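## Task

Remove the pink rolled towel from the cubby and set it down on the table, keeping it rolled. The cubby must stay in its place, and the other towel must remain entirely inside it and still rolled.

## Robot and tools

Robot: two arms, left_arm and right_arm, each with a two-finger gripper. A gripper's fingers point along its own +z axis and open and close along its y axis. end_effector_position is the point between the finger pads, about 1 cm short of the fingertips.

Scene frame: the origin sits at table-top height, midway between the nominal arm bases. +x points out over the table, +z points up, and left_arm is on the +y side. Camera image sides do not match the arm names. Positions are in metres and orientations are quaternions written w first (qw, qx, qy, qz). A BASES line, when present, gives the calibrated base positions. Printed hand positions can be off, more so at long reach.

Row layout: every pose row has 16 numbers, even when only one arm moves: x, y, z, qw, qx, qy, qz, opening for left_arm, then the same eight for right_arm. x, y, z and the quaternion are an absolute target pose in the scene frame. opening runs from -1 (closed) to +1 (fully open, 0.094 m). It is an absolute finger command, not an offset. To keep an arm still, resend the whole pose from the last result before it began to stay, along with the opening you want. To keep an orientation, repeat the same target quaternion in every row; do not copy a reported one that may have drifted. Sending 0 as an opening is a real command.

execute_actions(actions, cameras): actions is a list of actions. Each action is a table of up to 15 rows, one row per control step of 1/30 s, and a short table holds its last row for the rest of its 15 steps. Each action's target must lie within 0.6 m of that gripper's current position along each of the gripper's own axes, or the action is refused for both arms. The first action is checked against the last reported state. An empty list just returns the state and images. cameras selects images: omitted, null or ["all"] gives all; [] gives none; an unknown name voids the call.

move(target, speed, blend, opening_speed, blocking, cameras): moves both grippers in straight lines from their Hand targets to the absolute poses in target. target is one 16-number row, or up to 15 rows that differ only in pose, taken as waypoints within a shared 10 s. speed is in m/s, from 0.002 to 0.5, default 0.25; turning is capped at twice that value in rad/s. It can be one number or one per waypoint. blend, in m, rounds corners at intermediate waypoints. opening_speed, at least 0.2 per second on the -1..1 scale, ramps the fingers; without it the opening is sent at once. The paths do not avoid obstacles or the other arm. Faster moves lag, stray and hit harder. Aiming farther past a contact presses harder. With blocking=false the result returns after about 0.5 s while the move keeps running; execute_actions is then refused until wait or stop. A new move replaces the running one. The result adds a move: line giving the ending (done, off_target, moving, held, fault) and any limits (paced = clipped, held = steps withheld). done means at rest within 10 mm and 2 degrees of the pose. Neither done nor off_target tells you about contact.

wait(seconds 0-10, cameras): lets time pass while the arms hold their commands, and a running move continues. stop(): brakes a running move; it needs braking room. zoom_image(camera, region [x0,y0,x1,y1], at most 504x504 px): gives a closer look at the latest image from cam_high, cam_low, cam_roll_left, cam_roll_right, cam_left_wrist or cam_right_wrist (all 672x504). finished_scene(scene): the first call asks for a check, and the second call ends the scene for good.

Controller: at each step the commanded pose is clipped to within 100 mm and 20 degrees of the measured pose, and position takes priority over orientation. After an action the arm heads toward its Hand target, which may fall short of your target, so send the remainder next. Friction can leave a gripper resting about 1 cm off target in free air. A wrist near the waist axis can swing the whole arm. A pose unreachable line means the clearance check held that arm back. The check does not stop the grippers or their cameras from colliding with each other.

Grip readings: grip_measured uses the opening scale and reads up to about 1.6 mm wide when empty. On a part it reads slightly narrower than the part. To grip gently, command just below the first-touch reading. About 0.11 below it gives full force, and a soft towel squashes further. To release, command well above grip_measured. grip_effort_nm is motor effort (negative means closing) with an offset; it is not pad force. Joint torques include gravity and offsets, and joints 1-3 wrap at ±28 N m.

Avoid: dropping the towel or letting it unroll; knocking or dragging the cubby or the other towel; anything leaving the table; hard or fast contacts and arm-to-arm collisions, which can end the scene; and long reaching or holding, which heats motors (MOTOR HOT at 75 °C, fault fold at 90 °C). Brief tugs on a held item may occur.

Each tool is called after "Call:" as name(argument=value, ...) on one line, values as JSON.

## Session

Call:
execute_actions(actions=[])

Scene clock: 0.00 s.
left_arm: end_effector_position=(+0.4034, +0.2548, +0.1228) grip_measured=+1.000 grip_effort_nm=n/a end_effector_quat_wxyz=(+0.623, -0.025, +0.782, +0.000) | right_arm: end_effector_position=(+0.3994, -0.2870, +0.0880) grip_measured=+1.000 grip_effort_nm=n/a end_effector_quat_wxyz=(+0.579, +0.022, +0.815, -0.004)
Joint positions: left_arm=[-0.002 1.542 0.36 0.956 -0.047 -0.043 0.094] | right_arm=[-0.02 1.567 0.324 0.907 0.008 0.022 0.094]
Joint velocities: left_arm=[0.012 -0.012 0.002 -0.037 0.037 -0.051 0] | right_arm=[-0.002 0.002 -0.012 0.007 -0.066 0.066 0]
Joint torques (N m): no reading
Motor temperatures (°C): left_arm=[20 23 18 21 19 18 19] | right_arm=[20 22 25 20 19 21 20]
Heat: left arm: 23 °C; right arm: 25 °C.
Hand target: left_arm +0.4030, +0.2548, +0.1209; +0.619, -0.025, +0.785, +0.000 | right_arm +0.4028, -0.2871, +0.0964; +0.589, +0.021, +0.808, -0.004
Tool commands: left_gripper/opening=+1.0 right_gripper/opening=+1.0

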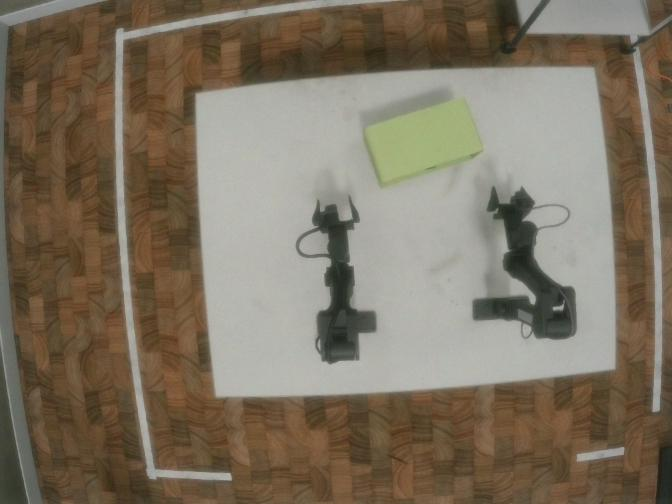

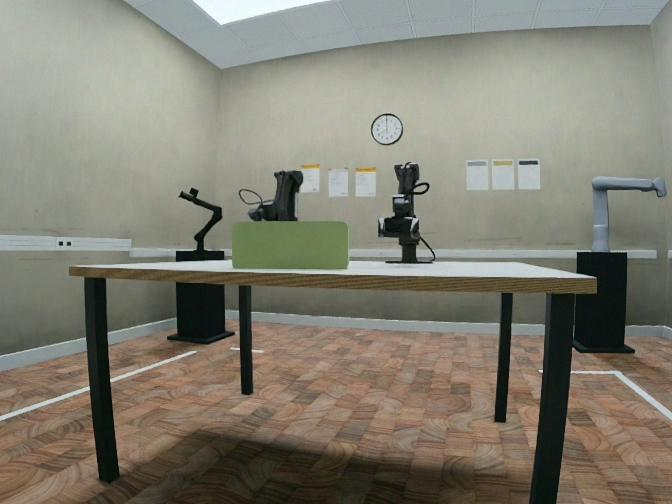

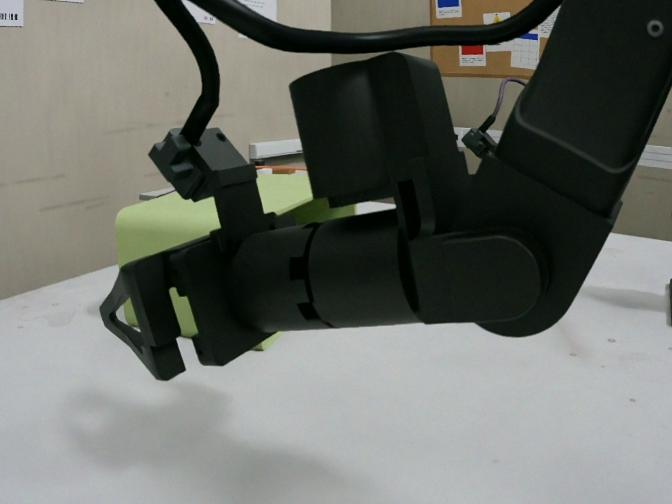

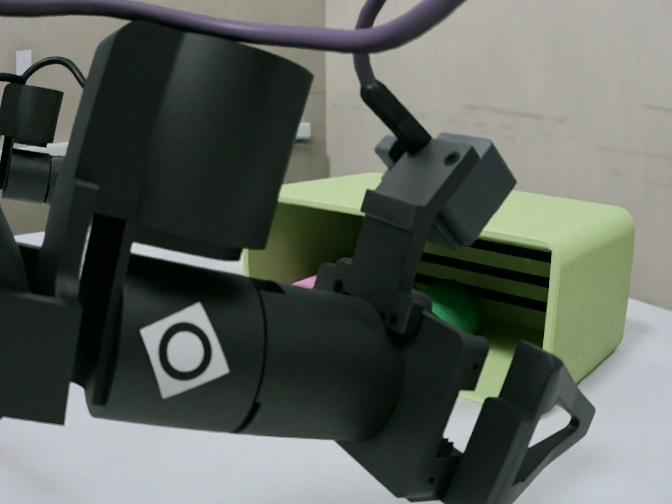

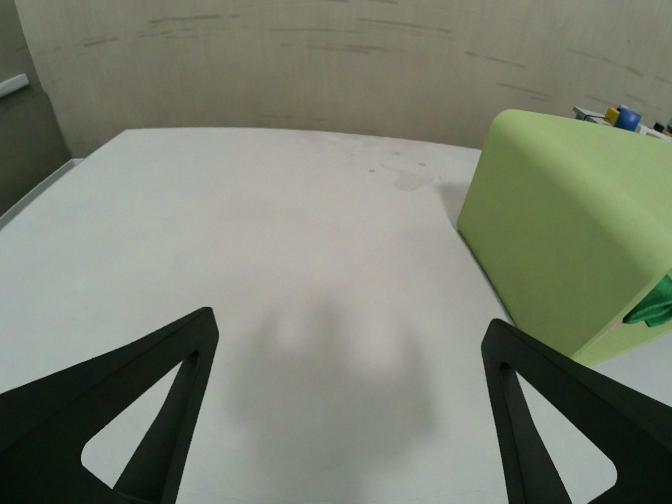

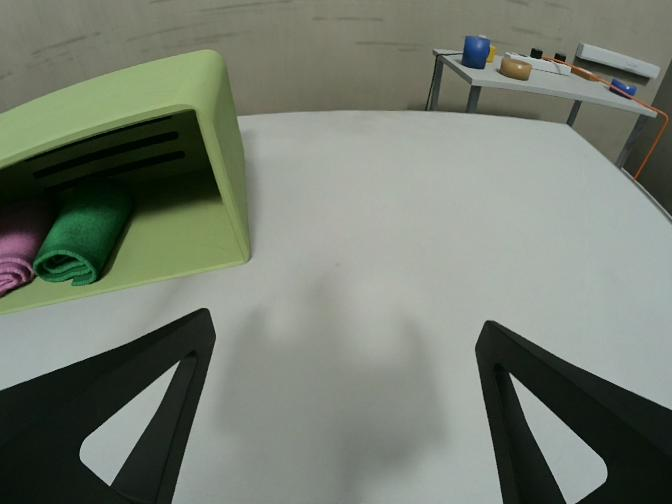

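Call:
zoom_image(camera="cam_high", region=[330, 80, 510, 215])

Call:
zoom_image(camera="cam_right_wrist", region=[0, 40, 300, 330])

Scaled by 2.800 from the camera's 672x504 image, which has a finer 960x720 frame.

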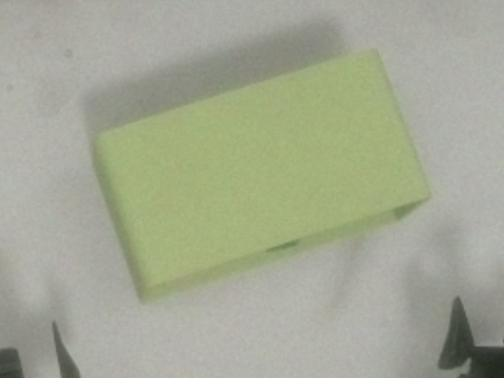

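Scaled by 1.680 from the camera's 672x504 image, which has a finer 960x720 frame.

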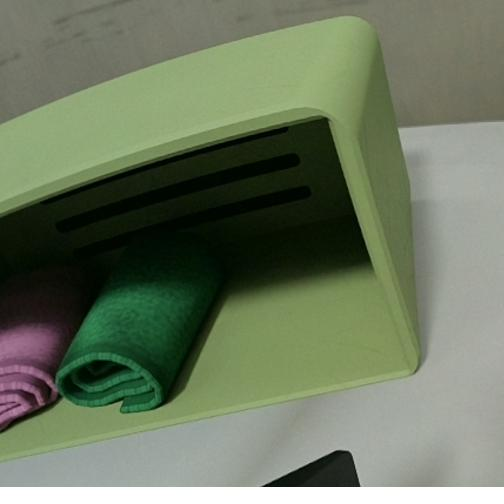

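Call:
move(target=[0.4034, 0.2548, 0.1228, 0.623, -0.025, 0.782, 0.0, 1, 0.33, -0.02, 0.11, 0.6239, -0.1014, 0.7704, 0.0821, 0.62], speed=0.25, cameras=["cam_right_wrist","cam_high","cam_roll_right"])

Call:
zoom_image(camera="cam_right_wrist", region=[150, 40, 550, 340])

Scene clock: 4.43 s.
left_arm: end_effector_position=(+0.4034, +0.2548, +0.1228) grip_measured=+1.000 grip_effort_nm=-0.002 end_effector_quat_wxyz=(+0.623, -0.025, +0.782, +0.000) | right_arm: end_effector_position=(+0.3267, -0.0287, +0.1036) grip_measured=+0.622 grip_effort_nm=-0.129 end_effector_quat_wxyz=(+0.620, -0.123, +0.772, +0.063)
Joint positions: left_arm=[-0.002 1.542 0.36 0.956 -0.047 -0.043 0.094] | right_arm=[0.942 1.708 0.431 0.993 0.658 0.121 0.076]
Joint velocities: left_arm=[0.002 -0.017 -0.002 0.007 0.007 -0.11 0] | right_arm=[0.007 -0.007 -0.002 0.037 -0.11 0.037 0]
Joint torques (N m): left_arm=[0.02 -5.57 6.72 1.85 -0.04 0.03] | right_arm=[0.01 -4.1 6.06 1.59 0.12 0]
Motor temperatures (°C): left_arm=[20 24 18 22 19 18 19] | right_arm=[20 22 25 20 19 21 20]
Heat: left arm: 24 °C; right arm: 25 °C.
Hand target: left_arm +0.4034, +0.2548, +0.1228; +0.623, -0.025, +0.782, +0.000 | right_arm +0.3317, -0.0243, +0.1106; +0.630, -0.112, +0.766, +0.068
Off the commanded pose: left_arm 0.000 m, 0 deg | right_arm 0.011 m, 3 deg.
move: off_target (right_arm)
Images, in order (width x height): cam_high 672x504, cam_roll_right 672x504, cam_right_wrist 672x504.

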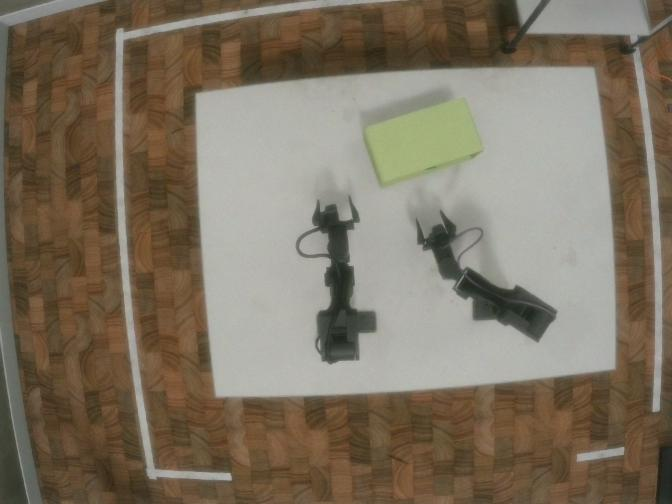

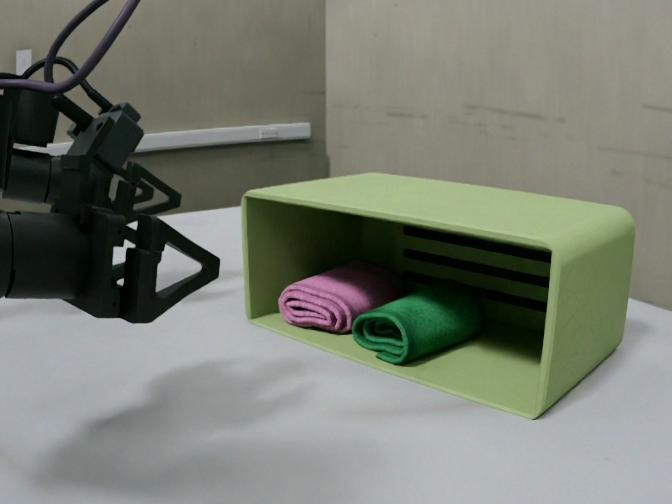

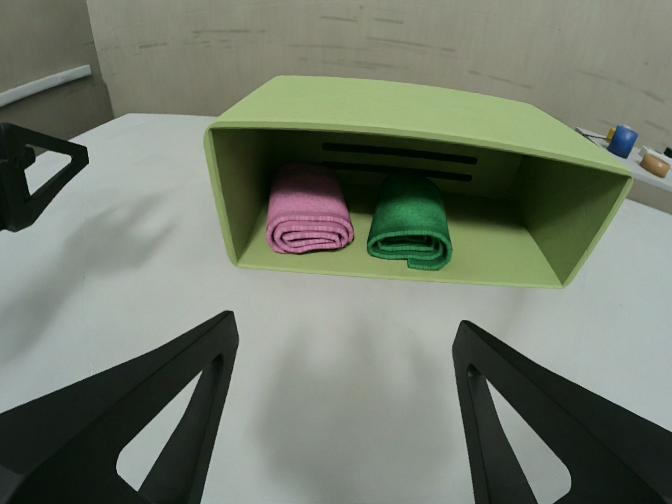

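Scaled by 1.260 from the camera's 672x504 image, which has a finer 960x720 frame.

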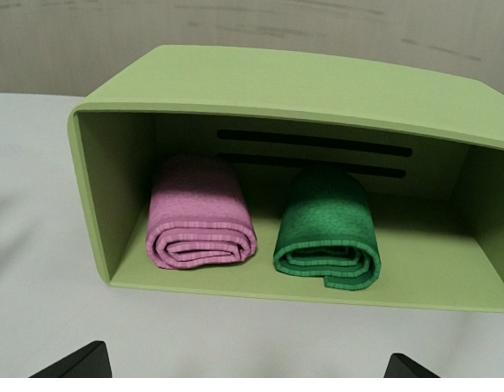

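Call:
move(target=[0.4034, 0.2548, 0.1228, 0.623, -0.025, 0.782, 0.0, 1, 0.40, 0.019, 0.075, 0.6239, -0.1014, 0.7704, 0.0821, 0.94], speed=0.12, cameras=["cam_right_wrist","cam_high","cam_roll_right"])

Call:
zoom_image(camera="cam_high", region=[330, 80, 510, 215])

Scene clock: 9.17 s.
left_arm: end_effector_position=(+0.4034, +0.2548, +0.1228) grip_measured=+1.000 grip_effort_nm=-0.007 end_effector_quat_wxyz=(+0.623, -0.025, +0.782, +0.000) | right_arm: end_effector_position=(+0.3925, +0.0150, +0.0695) grip_measured=+0.937 grip_effort_nm=0.134 end_effector_quat_wxyz=(+0.615, -0.109, +0.777, +0.075)
Joint positions: left_arm=[-0.002 1.542 0.36 0.956 -0.047 -0.043 0.094] | right_arm=[0.857 2.049 0.726 1.045 0.573 0.136 0.091]
Joint velocities: left_arm=[-0.012 0.017 -0.012 0.007 0.007 -0.037 0] | right_arm=[-0.002 0.002 -0.002 -0.007 -0.081 -0.081 -0.001]
Joint torques (N m): left_arm=[0.03 -5.57 6.74 1.85 -0.03 0.02] | right_arm=[-0.43 -6.43 6.01 1.62 -0.01 0.04]
Motor temperatures (°C): left_arm=[20 24 18 23 19 18 19] | right_arm=[20 23 25 21 19 21 20]
Heat: left arm: 24 °C; right arm: 25 °C.
Hand target: left_arm +0.4034, +0.2548, +0.1228; +0.623, -0.025, +0.782, +0.000 | right_arm +0.3990, +0.0191, +0.0737; +0.623, -0.101, +0.771, +0.083
Off the commanded pose: left_arm 0.000 m, 0 deg | right_arm 0.010 m, 2 deg.
move: done
Images, in order (width x height): cam_high 672x504, cam_roll_right 672x504, cam_right_wrist 672x504.

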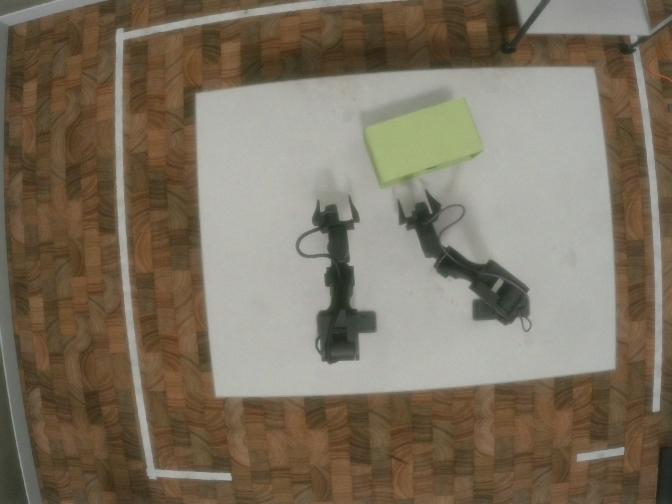

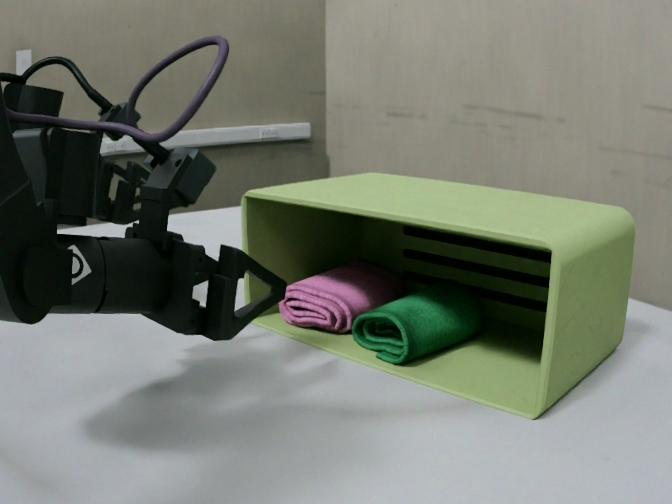

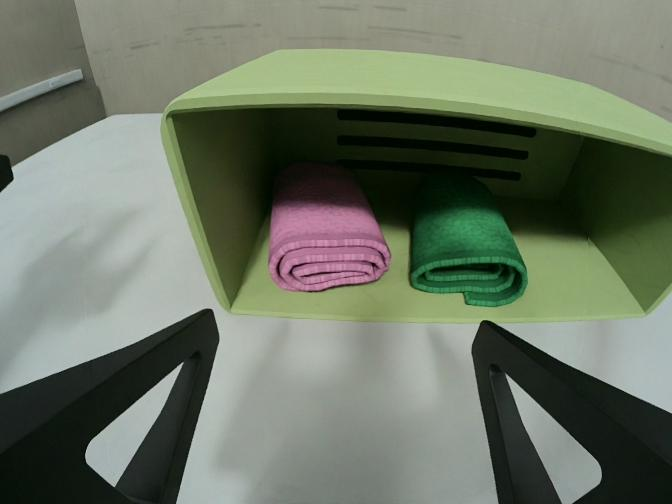

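Scaled by 2.800 from the camera's 672x504 image, which has a finer 960x720 frame.

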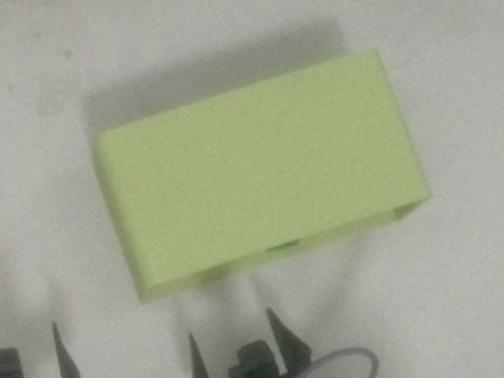

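Call:
move(target=[0.4034, 0.2548, 0.1228, 0.623, -0.025, 0.782, 0.0, 1, 0.425, 0.021, 0.075, 0.6089, -0.1627, 0.7655, 0.1294, 0.94], speed=0.1, cameras=["cam_right_wrist","cam_high","cam_roll_right"])

Call:
zoom_image(camera="cam_high", region=[330, 80, 510, 215])

Scene clock: 14.60 s.
left_arm: end_effector_position=(+0.4034, +0.2548, +0.1228) grip_measured=+1.000 grip_effort_nm=-0.007 end_effector_quat_wxyz=(+0.623, -0.025, +0.782, +0.000) | right_arm: end_effector_position=(+0.4184, +0.0170, +0.0718) grip_measured=+0.937 grip_effort_nm=0.134 end_effector_quat_wxyz=(+0.604, -0.161, +0.770, +0.128)
Joint positions: left_arm=[-0.002 1.542 0.36 0.956 -0.047 -0.043 0.094] | right_arm=[0.733 2.059 0.76 1.046 0.302 0.079 0.091]
Joint velocities: left_arm=[0.022 -0.002 -0.002 -0.007 0.022 0.022 0] | right_arm=[0.007 0.017 -0.012 -0.007 0.066 -0.051 -0.001]
Joint torques (N m): left_arm=[0.02 -5.57 6.74 1.85 -0.04 0.02] | right_arm=[-0.27 -6.54 6.28 1.59 -0.06 -0.06]
Motor temperatures (°C): left_arm=[20 24 18 24 19 18 19] | right_arm=[20 23 26 22 19 21 20]
Heat: left arm: 24 °C; right arm: 26 °C.
Hand target: left_arm +0.4034, +0.2548, +0.1228; +0.623, -0.025, +0.782, +0.000 | right_arm +0.4243, +0.0213, +0.0738; +0.609, -0.161, +0.766, +0.131
Off the commanded pose: left_arm 0.000 m, 0 deg | right_arm 0.008 m, 1 deg.
move: done
Images, in order (width x height): cam_high 672x504, cam_roll_right 672x504, cam_right_wrist 672x504.

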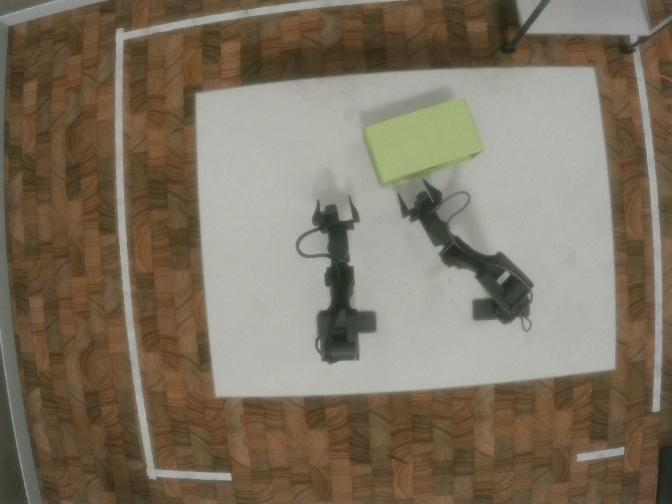

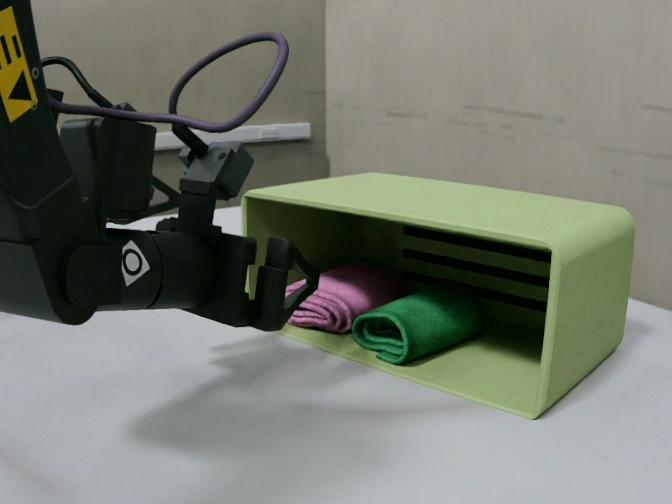

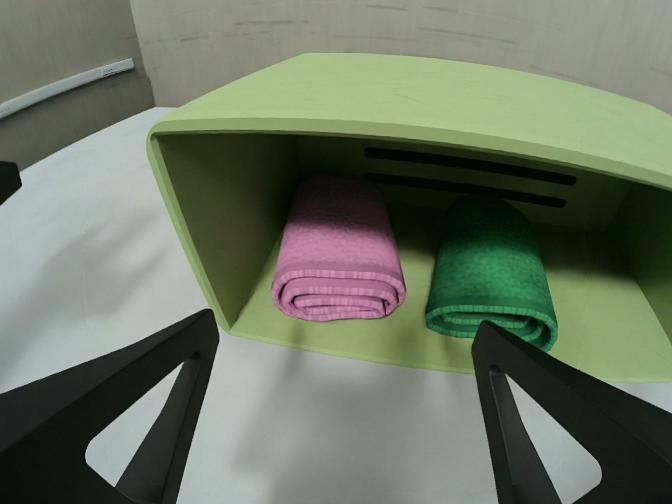

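Scaled by 2.800 from the camera's 672x504 image, which has a finer 960x720 frame.

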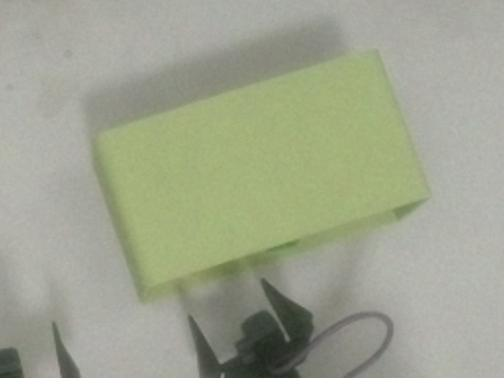

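Call:
move(target=[0.4034, 0.2548, 0.1228, 0.623, -0.025, 0.782, 0.0, 1, 0.455, 0.037, 0.043, 0.6089, -0.1627, 0.7655, 0.1294, 0.66], speed=0.08, cameras=["cam_right_wrist","cam_roll_right"])

Call:
zoom_image(camera="cam_right_wrist", region=[180, 150, 520, 450])

Call:
zoom_image(camera="cam_high", region=[330, 80, 510, 215])

Scene clock: 17.83 s.
left_arm: end_effector_position=(+0.4034, +0.2548, +0.1228) grip_measured=+1.000 grip_effort_nm=-0.012 end_effector_quat_wxyz=(+0.623, -0.025, +0.782, +0.000) | right_arm: end_effector_position=(+0.4473, +0.0338, +0.0389) grip_measured=+0.662 grip_effort_nm=-0.134 end_effector_quat_wxyz=(+0.599, -0.165, +0.773, +0.126)
Joint positions: left_arm=[-0.002 1.542 0.36 0.956 -0.047 -0.043 0.094] | right_arm=[0.713 2.241 0.911 1.066 0.281 0.071 0.078]
Joint velocities: left_arm=[0.007 0.012 -0.007 -0.022 -0.037 0.037 0] | right_arm=[0.002 0.002 -0.002 0.007 0.022 -0.022 0]
Joint torques (N m): left_arm=[0.02 -5.57 6.72 1.85 -0.03 0.03] | right_arm=[-0.46 -7.73 6.06 1.72 -0.04 -0.06]
Motor temperatures (°C): left_arm=[20 24 18 24 19 18 19] | right_arm=[20 23 26 22 19 21 20]
Heat: left arm: 24 °C; right arm: 26 °C.
Hand target: left_arm +0.4034, +0.2548, +0.1228; +0.623, -0.025, +0.782, +0.000 | right_arm +0.4542, +0.0367, +0.0426; +0.609, -0.163, +0.766, +0.130
Off the commanded pose: left_arm 0.000 m, 0 deg | right_arm 0.009 m, 2 deg.
move: done
Images, in order (width x height): cam_roll_right 672x504, cam_right_wrist 672x504.

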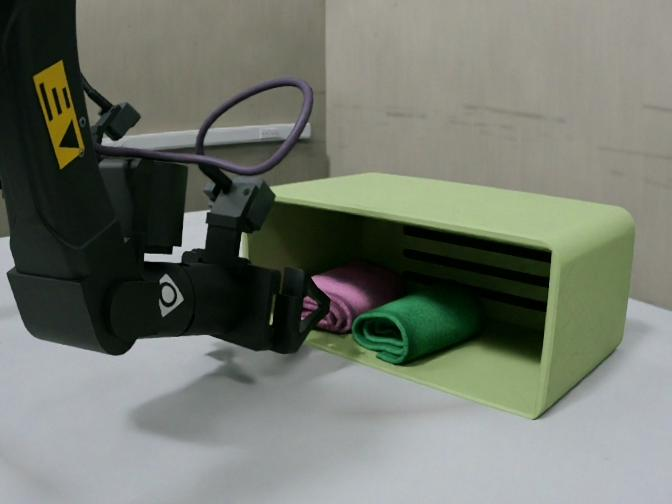

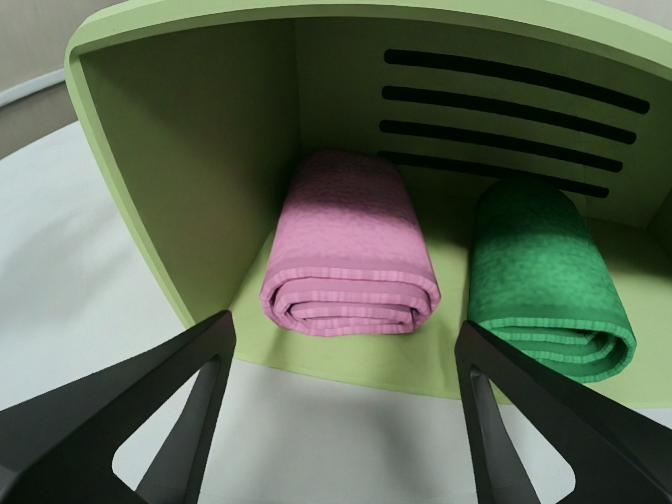

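Scaled by 1.482 from the camera's 672x504 image, which has a finer 960x720 frame.

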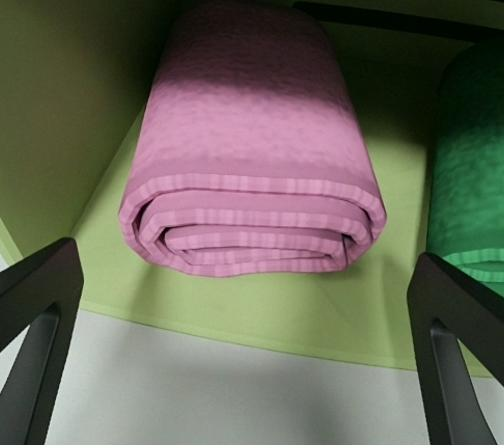

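This scene's latest camera images include none from cam_high. They are from: cam_roll_right, cam_right_wrist. cam_high's image comes with the result of a call that names it in "cameras".

Call:
move(target=[0.4034, 0.2548, 0.1228, 0.623, -0.025, 0.782, 0.0, 1, 0.483, 0.045, 0.043, 0.6089, -0.1627, 0.7655, 0.1294, 0.66], speed=0.05, cameras=["cam_right_wrist","cam_roll_right","cam_high"])

Call:
zoom_image(camera="cam_high", region=[330, 80, 510, 215])

Scene clock: 19.93 s.
left_arm: end_effector_position=(+0.4034, +0.2548, +0.1228) grip_measured=+1.000 grip_effort_nm=-0.017 end_effector_quat_wxyz=(+0.623, -0.025, +0.782, +0.000) | right_arm: end_effector_position=(+0.4772, +0.0435, +0.0459) grip_measured=+0.662 grip_effort_nm=-0.129 end_effector_quat_wxyz=(+0.609, -0.161, +0.766, +0.131)
Joint positions: left_arm=[-0.002 1.542 0.36 0.956 -0.047 -0.043 0.094] | right_arm=[0.683 2.295 1.041 1.019 0.253 0.064 0.078]
Joint velocities: left_arm=[0.022 -0.007 0.017 -0.037 -0.037 0.022 0] | right_arm=[0.012 -0.007 0.002 0.007 0.007 -0.037 0]
Joint torques (N m): left_arm=[0.03 -5.57 6.72 1.85 -0.03 0.02] | right_arm=[-0.44 -8.2 6.53 1.48 -0.05 -0.07]
Motor temperatures (°C): left_arm=[20 24 18 24 19 18 19] | right_arm=[20 23 26 22 19 21 20]
Heat: left arm: 24 °C; right arm: 26 °C.
Hand target: left_arm +0.4034, +0.2548, +0.1228; +0.623, -0.025, +0.782, +0.000 | right_arm +0.4830, +0.0452, +0.0424; +0.609, -0.162, +0.766, +0.130
Off the commanded pose: left_arm 0.000 m, 0 deg | right_arm 0.007 m, 0 deg.
move: done
Images, in order (width x height): cam_high 672x504, cam_roll_right 672x504, cam_right_wrist 672x504.

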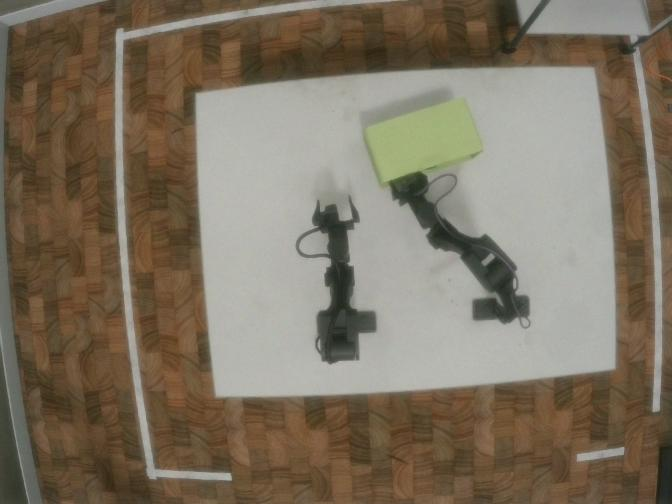

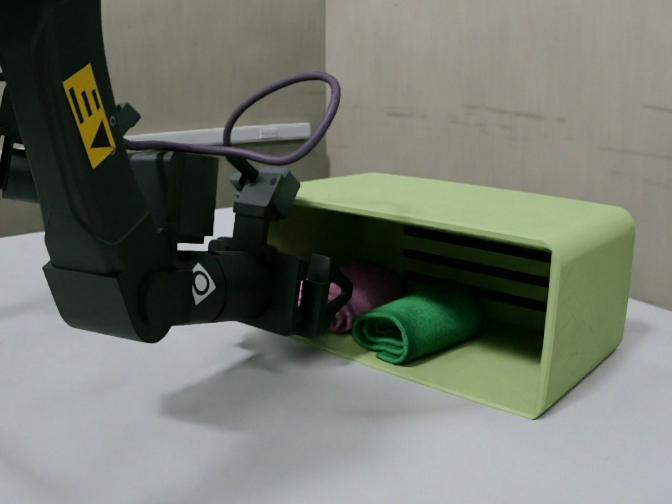

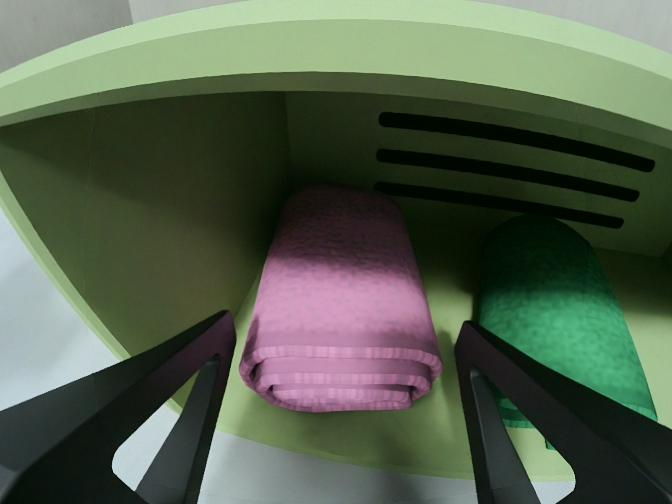

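Scaled by 2.800 from the camera's 672x504 image, which has a finer 960x720 frame.

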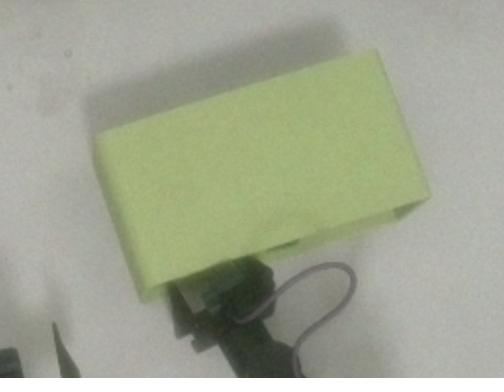

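Call:
move(target=[0.4034, 0.2548, 0.1228, 0.623, -0.025, 0.782, 0.0, 1, 0.503, 0.0545, 0.039, 0.6089, -0.1627, 0.7655, 0.1294, 0.66], speed=0.045, cameras=["cam_high","cam_right_wrist","cam_roll_right"])

Scene clock: 22.93 s.
left_arm: end_effector_position=(+0.4034, +0.2548, +0.1228) grip_measured=+1.000 grip_effort_nm=-0.007 end_effector_quat_wxyz=(+0.623, -0.025, +0.782, +0.000) | right_arm: end_effector_position=(+0.4974, +0.0542, +0.0483) grip_measured=+0.662 grip_effort_nm=-0.125 end_effector_quat_wxyz=(+0.615, -0.159, +0.760, +0.134)
Joint positions: left_arm=[-0.002 1.542 0.36 0.956 -0.047 -0.043 0.094] | right_arm=[0.673 2.348 1.147 0.986 0.241 0.06 0.078]
Joint velocities: left_arm=[0.002 -0.027 -0.002 -0.007 -0.037 -0.022 0] | right_arm=[0.002 -0.017 -0.022 -0.081 0.051 0.037 0]
Joint torques (N m): left_arm=[0.03 -5.59 6.74 1.85 -0.03 0.03] | right_arm=[-0.54 -8.44 6.71 1.36 -0.06 -0.06]
Motor temperatures (°C): left_arm=[20 24 19 25 19 18 19] | right_arm=[20 24 26 22 19 21 20]
Heat: left arm: 25 °C; right arm: 26 °C.
Hand target: left_arm +0.4034, +0.2548, +0.1228; +0.623, -0.025, +0.782, +0.000 | right_arm +0.5024, +0.0542, +0.0386; +0.609, -0.162, +0.766, +0.130
Off the commanded pose: left_arm 0.000 m, 0 deg | right_arm 0.011 m, 1 deg.
move: off_target (right_arm)
Images, in order (width x height): cam_high 672x504, cam_roll_right 672x504, cam_right_wrist 672x504.

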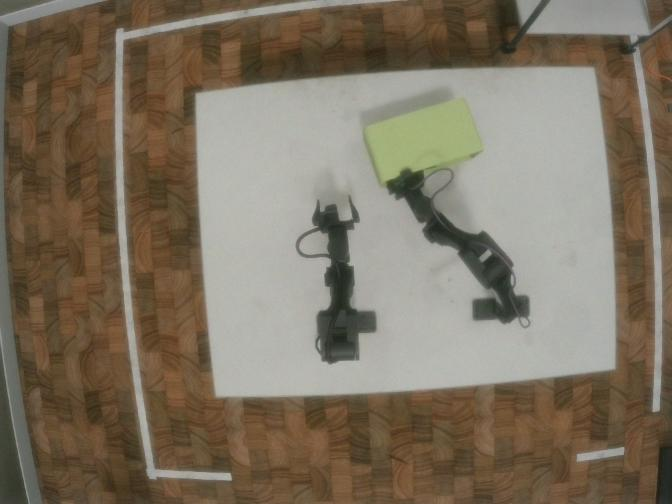

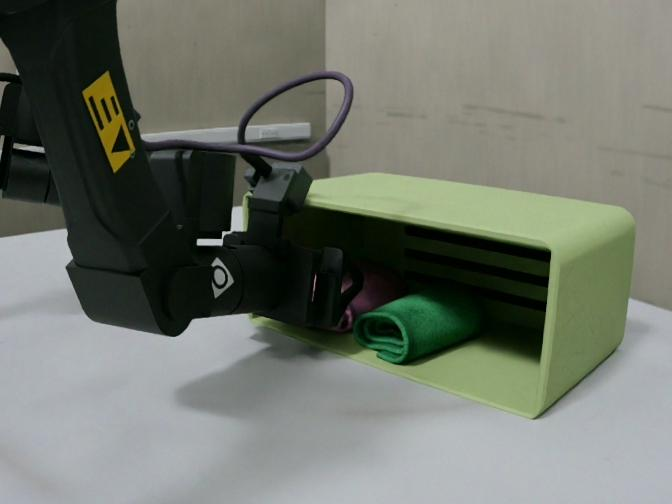

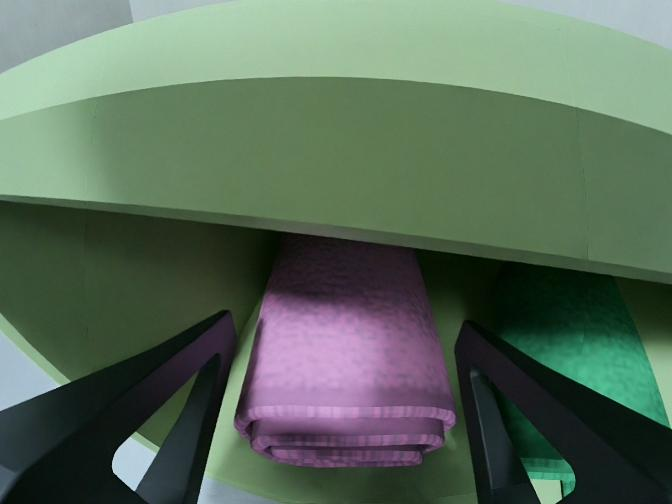

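Call:
move(target=[0.4034, 0.2548, 0.1228, 0.623, -0.025, 0.782, 0.0, 1, 0.508, 0.0565, 0.027, 0.6089, -0.1627, 0.7655, 0.1294, 0.66], speed=0.045, cameras=["cam_low","cam_right_wrist","cam_roll_right"])

Scene clock: 24.83 s.
left_arm: end_effector_position=(+0.4034, +0.2548, +0.1228) grip_measured=+1.000 grip_effort_nm=-0.012 end_effector_quat_wxyz=(+0.623, -0.025, +0.782, +0.000) | right_arm: end_effector_position=(+0.5031, +0.0584, +0.0486) grip_measured=+0.662 grip_effort_nm=-0.129 end_effector_quat_wxyz=(+0.626, -0.157, +0.752, +0.138)
Joint positions: left_arm=[-0.002 1.542 0.36 0.956 -0.047 -0.043 0.094] | right_arm=[0.672 2.381 1.178 1.018 0.24 0.057 0.078]
Joint velocities: left_arm=[-0.007 0.007 0.002 0.022 -0.007 0.007 0] | right_arm=[-0.007 -0.007 -0.002 -0.022 0.051 -0.051 -0.001]
Joint torques (N m): left_arm=[0.03 -5.57 6.74 1.85 -0.03 0.03] | right_arm=[-0.77 -7.82 6.09 1.23 -0.08 -0.04]
Motor temperatures (°C): left_arm=[20 24 19 25 19 18 19] | right_arm=[20 24 26 23 19 21 20]
Heat: left arm: 25 °C; right arm: 26 °C.
Hand target: left_arm +0.4034, +0.2548, +0.1228; +0.623, -0.025, +0.782, +0.000 | right_arm +0.5062, +0.0554, +0.0273; +0.609, -0.163, +0.766, +0.130
Off the commanded pose: left_arm 0.000 m, 0 deg | right_arm 0.022 m, 3 deg.
move: off_target (right_arm)
Images, in order (width x height): cam_low 672x504, cam_roll_right 672x504, cam_right_wrist 672x504.

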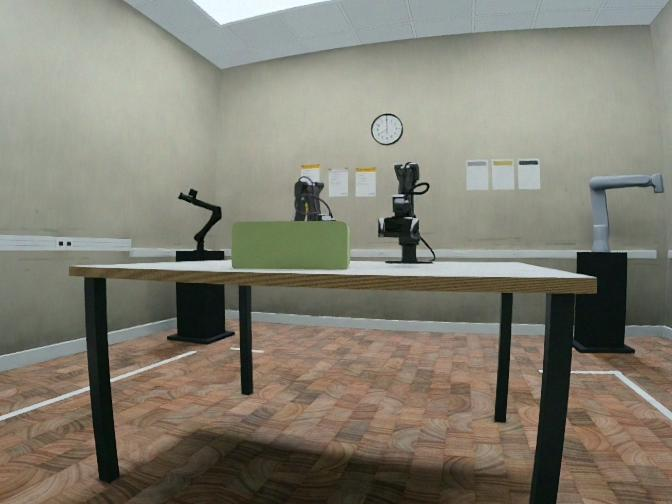

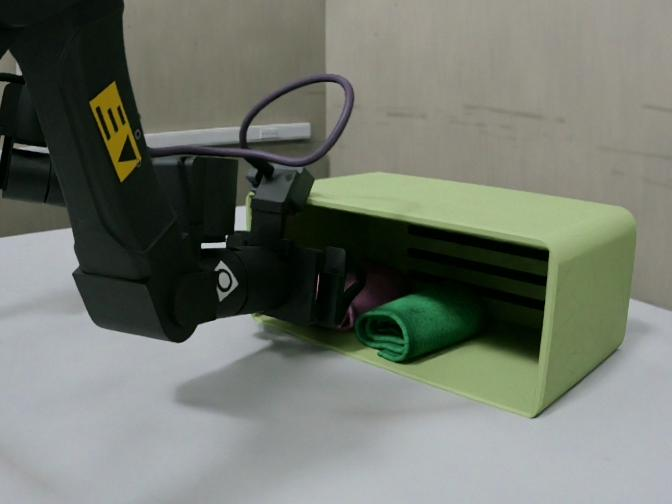

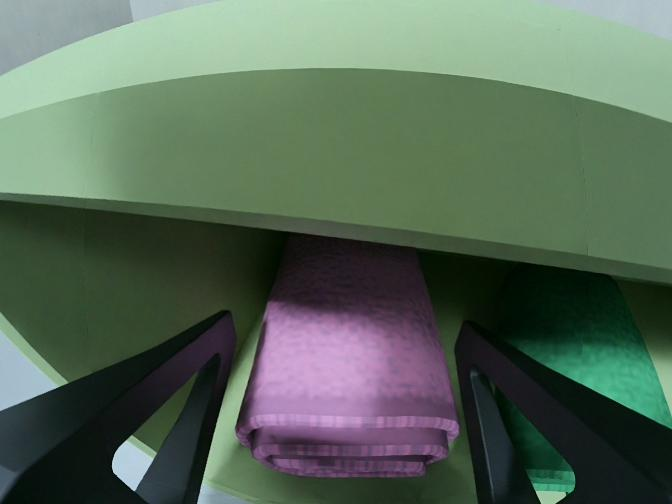

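Call:
zoom_image(camera="cam_roll_right", region=[180, 130, 440, 370])

Call:
execute_actions(actions=[], cameras=["cam_high","cam_roll_left"])

Call:
zoom_image(camera="cam_high", region=[330, 80, 510, 215])

Scaled by 1.938 from the camera's 672x504 image, which has a finer 960x720 frame.

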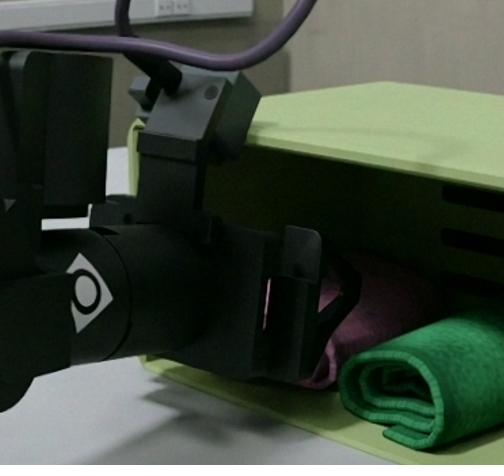

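Scene clock: 25.80 s.
left_arm: end_effector_position=(+0.4034, +0.2548, +0.1228) grip_measured=+1.000 grip_effort_nm=-0.007 end_effector_quat_wxyz=(+0.623, -0.025, +0.782, +0.000) | right_arm: end_effector_position=(+0.5031, +0.0584, +0.0484) grip_measured=+0.662 grip_effort_nm=-0.129 end_effector_quat_wxyz=(+0.626, -0.157, +0.752, +0.138)
Joint positions: left_arm=[-0.002 1.542 0.36 0.956 -0.047 -0.043 0.094] | right_arm=[0.672 2.382 1.178 1.019 0.24 0.057 0.078]
Joint velocities: left_arm=[-0.007 -0.002 -0.012 -0.037 0.037 0.051 0] | right_arm=[-0.007 0.002 -0.002 -0.022 -0.007 -0.007 -0.001]
Joint torques (N m): left_arm=[0.02 -5.57 6.72 1.85 -0.03 0.03] | right_arm=[-0.76 -7.84 6.09 1.23 -0.09 -0.03]
Motor temperatures (°C): left_arm=[20 24 19 25 19 18 19] | right_arm=[20 24 26 23 19 21 20]
Heat: left arm: 25 °C; right arm: 26 °C.
Hand target: left_arm +0.4034, +0.2548, +0.1228; +0.623, -0.025, +0.782, +0.000 | right_arm +0.5062, +0.0554, +0.0271; +0.609, -0.163, +0.766, +0.130
Tool commands: left_gripper/opening=+1.0 right_gripper/opening=+0.66
Off the commanded pose: left_arm 0.000 m, 0 deg | right_arm 0.022 m, 3 deg.
Images, in order (width x height): cam_high 672x504, cam_roll_left 672x504.

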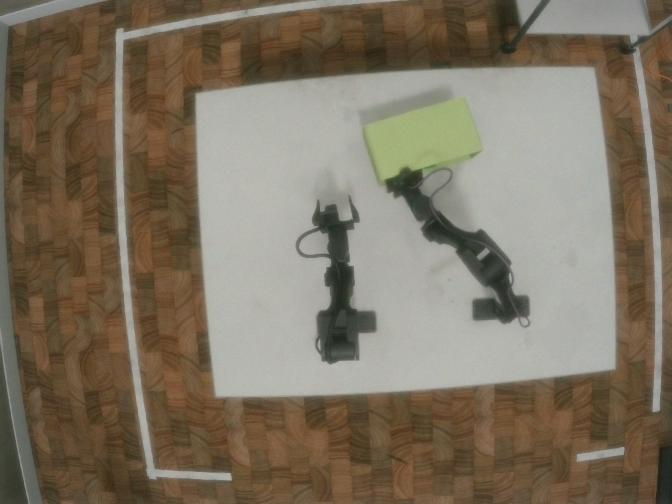

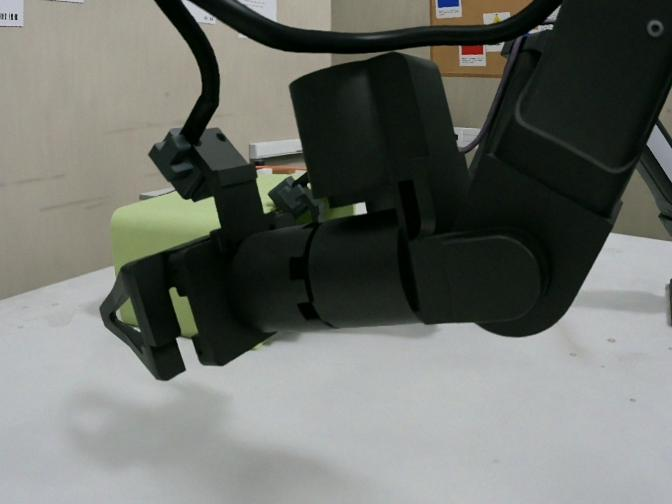

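Scaled by 2.800 from the camera's 672x504 image, which has a finer 960x720 frame.

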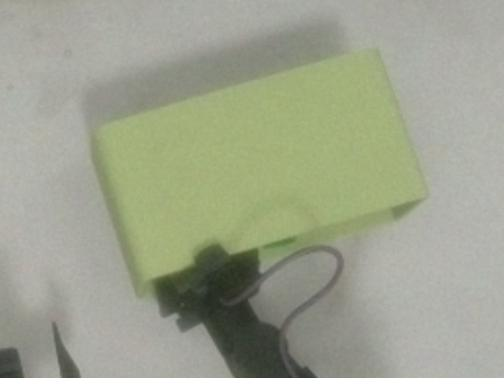

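Call:
move(target=[[0.4034, 0.2548, 0.1228, 0.623, -0.025, 0.782, 0.0, 1, 0.485, 0.0475, 0.050, 0.6545, -0.1545, 0.7269, 0.1391, 0.66], [0.4034, 0.2548, 0.1228, 0.623, -0.025, 0.782, 0.0, 1, 0.485, 0.0475, 0.036, 0.6545, -0.1545, 0.7269, 0.1391, 0.66]], speed=0.05, cameras=["cam_high","cam_right_wrist","cam_roll_right"])

Scene clock: 29.80 s.
left_arm: end_effector_position=(+0.4034, +0.2548, +0.1229) grip_measured=+1.000 grip_effort_nm=-0.012 end_effector_quat_wxyz=(+0.623, -0.025, +0.782, +0.000) | right_arm: end_effector_position=(+0.4877, +0.0468, +0.0442) grip_measured=+0.662 grip_effort_nm=-0.129 end_effector_quat_wxyz=(+0.655, -0.153, +0.727, +0.141)
Joint positions: left_arm=[-0.002 1.542 0.36 0.956 -0.047 -0.043 0.094] | right_arm=[0.676 2.415 1.083 1.225 0.25 0.031 0.078]
Joint velocities: left_arm=[0.012 -0.012 0.007 -0.007 -0.051 0.081 0] | right_arm=[-0.012 0.007 -0.002 -0.007 -0.007 -0.081 0]
Joint torques (N m): left_arm=[0.02 -5.59 6.72 1.85 -0.03 0.03] | right_arm=[0.46 -8.77 3.66 1.73 0.05 -0.07]
Motor temperatures (°C): left_arm=[20 24 19 25 19 18 19] | right_arm=[20 25 26 23 19 21 20]
Heat: left arm: 25 °C; right arm: 26 °C.
Hand target: left_arm +0.4034, +0.2548, +0.1229; +0.623, -0.025, +0.782, +0.000 | right_arm +0.4850, +0.0473, +0.0370; +0.655, -0.154, +0.727, +0.138
Off the commanded pose: left_arm 0.000 m, 0 deg | right_arm 0.009 m, 0 deg.
move: done
Images, in order (width x height): cam_high 672x504, cam_roll_right 672x504, cam_right_wrist 672x504.

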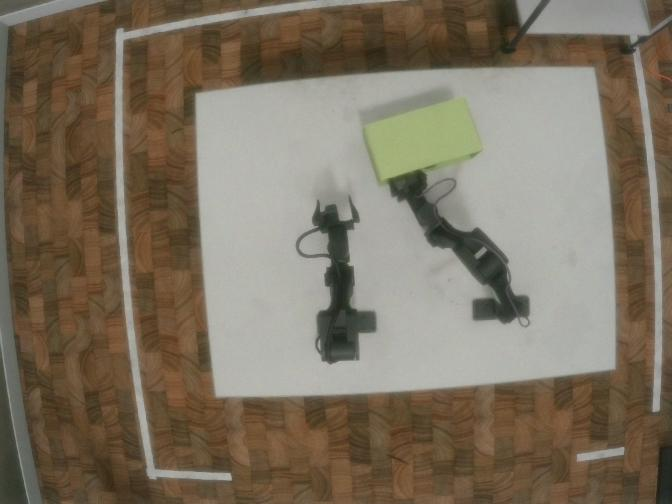

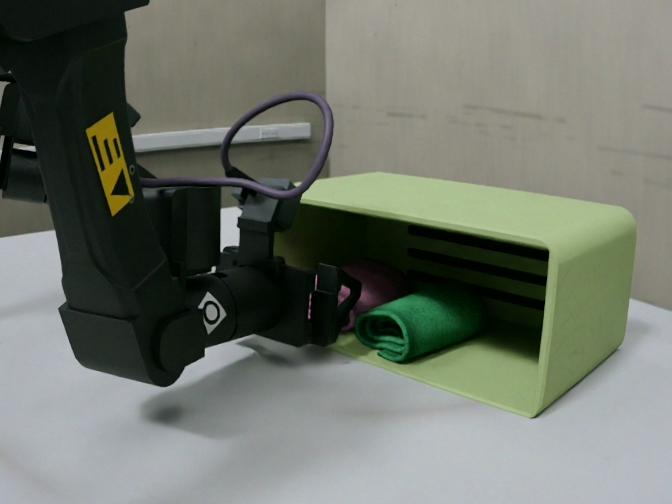

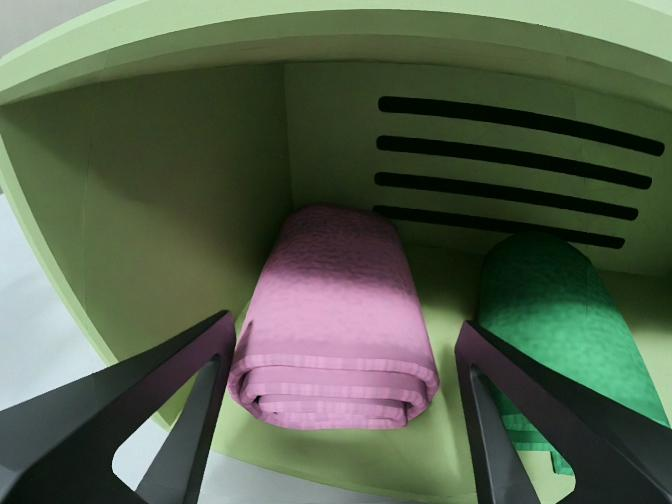

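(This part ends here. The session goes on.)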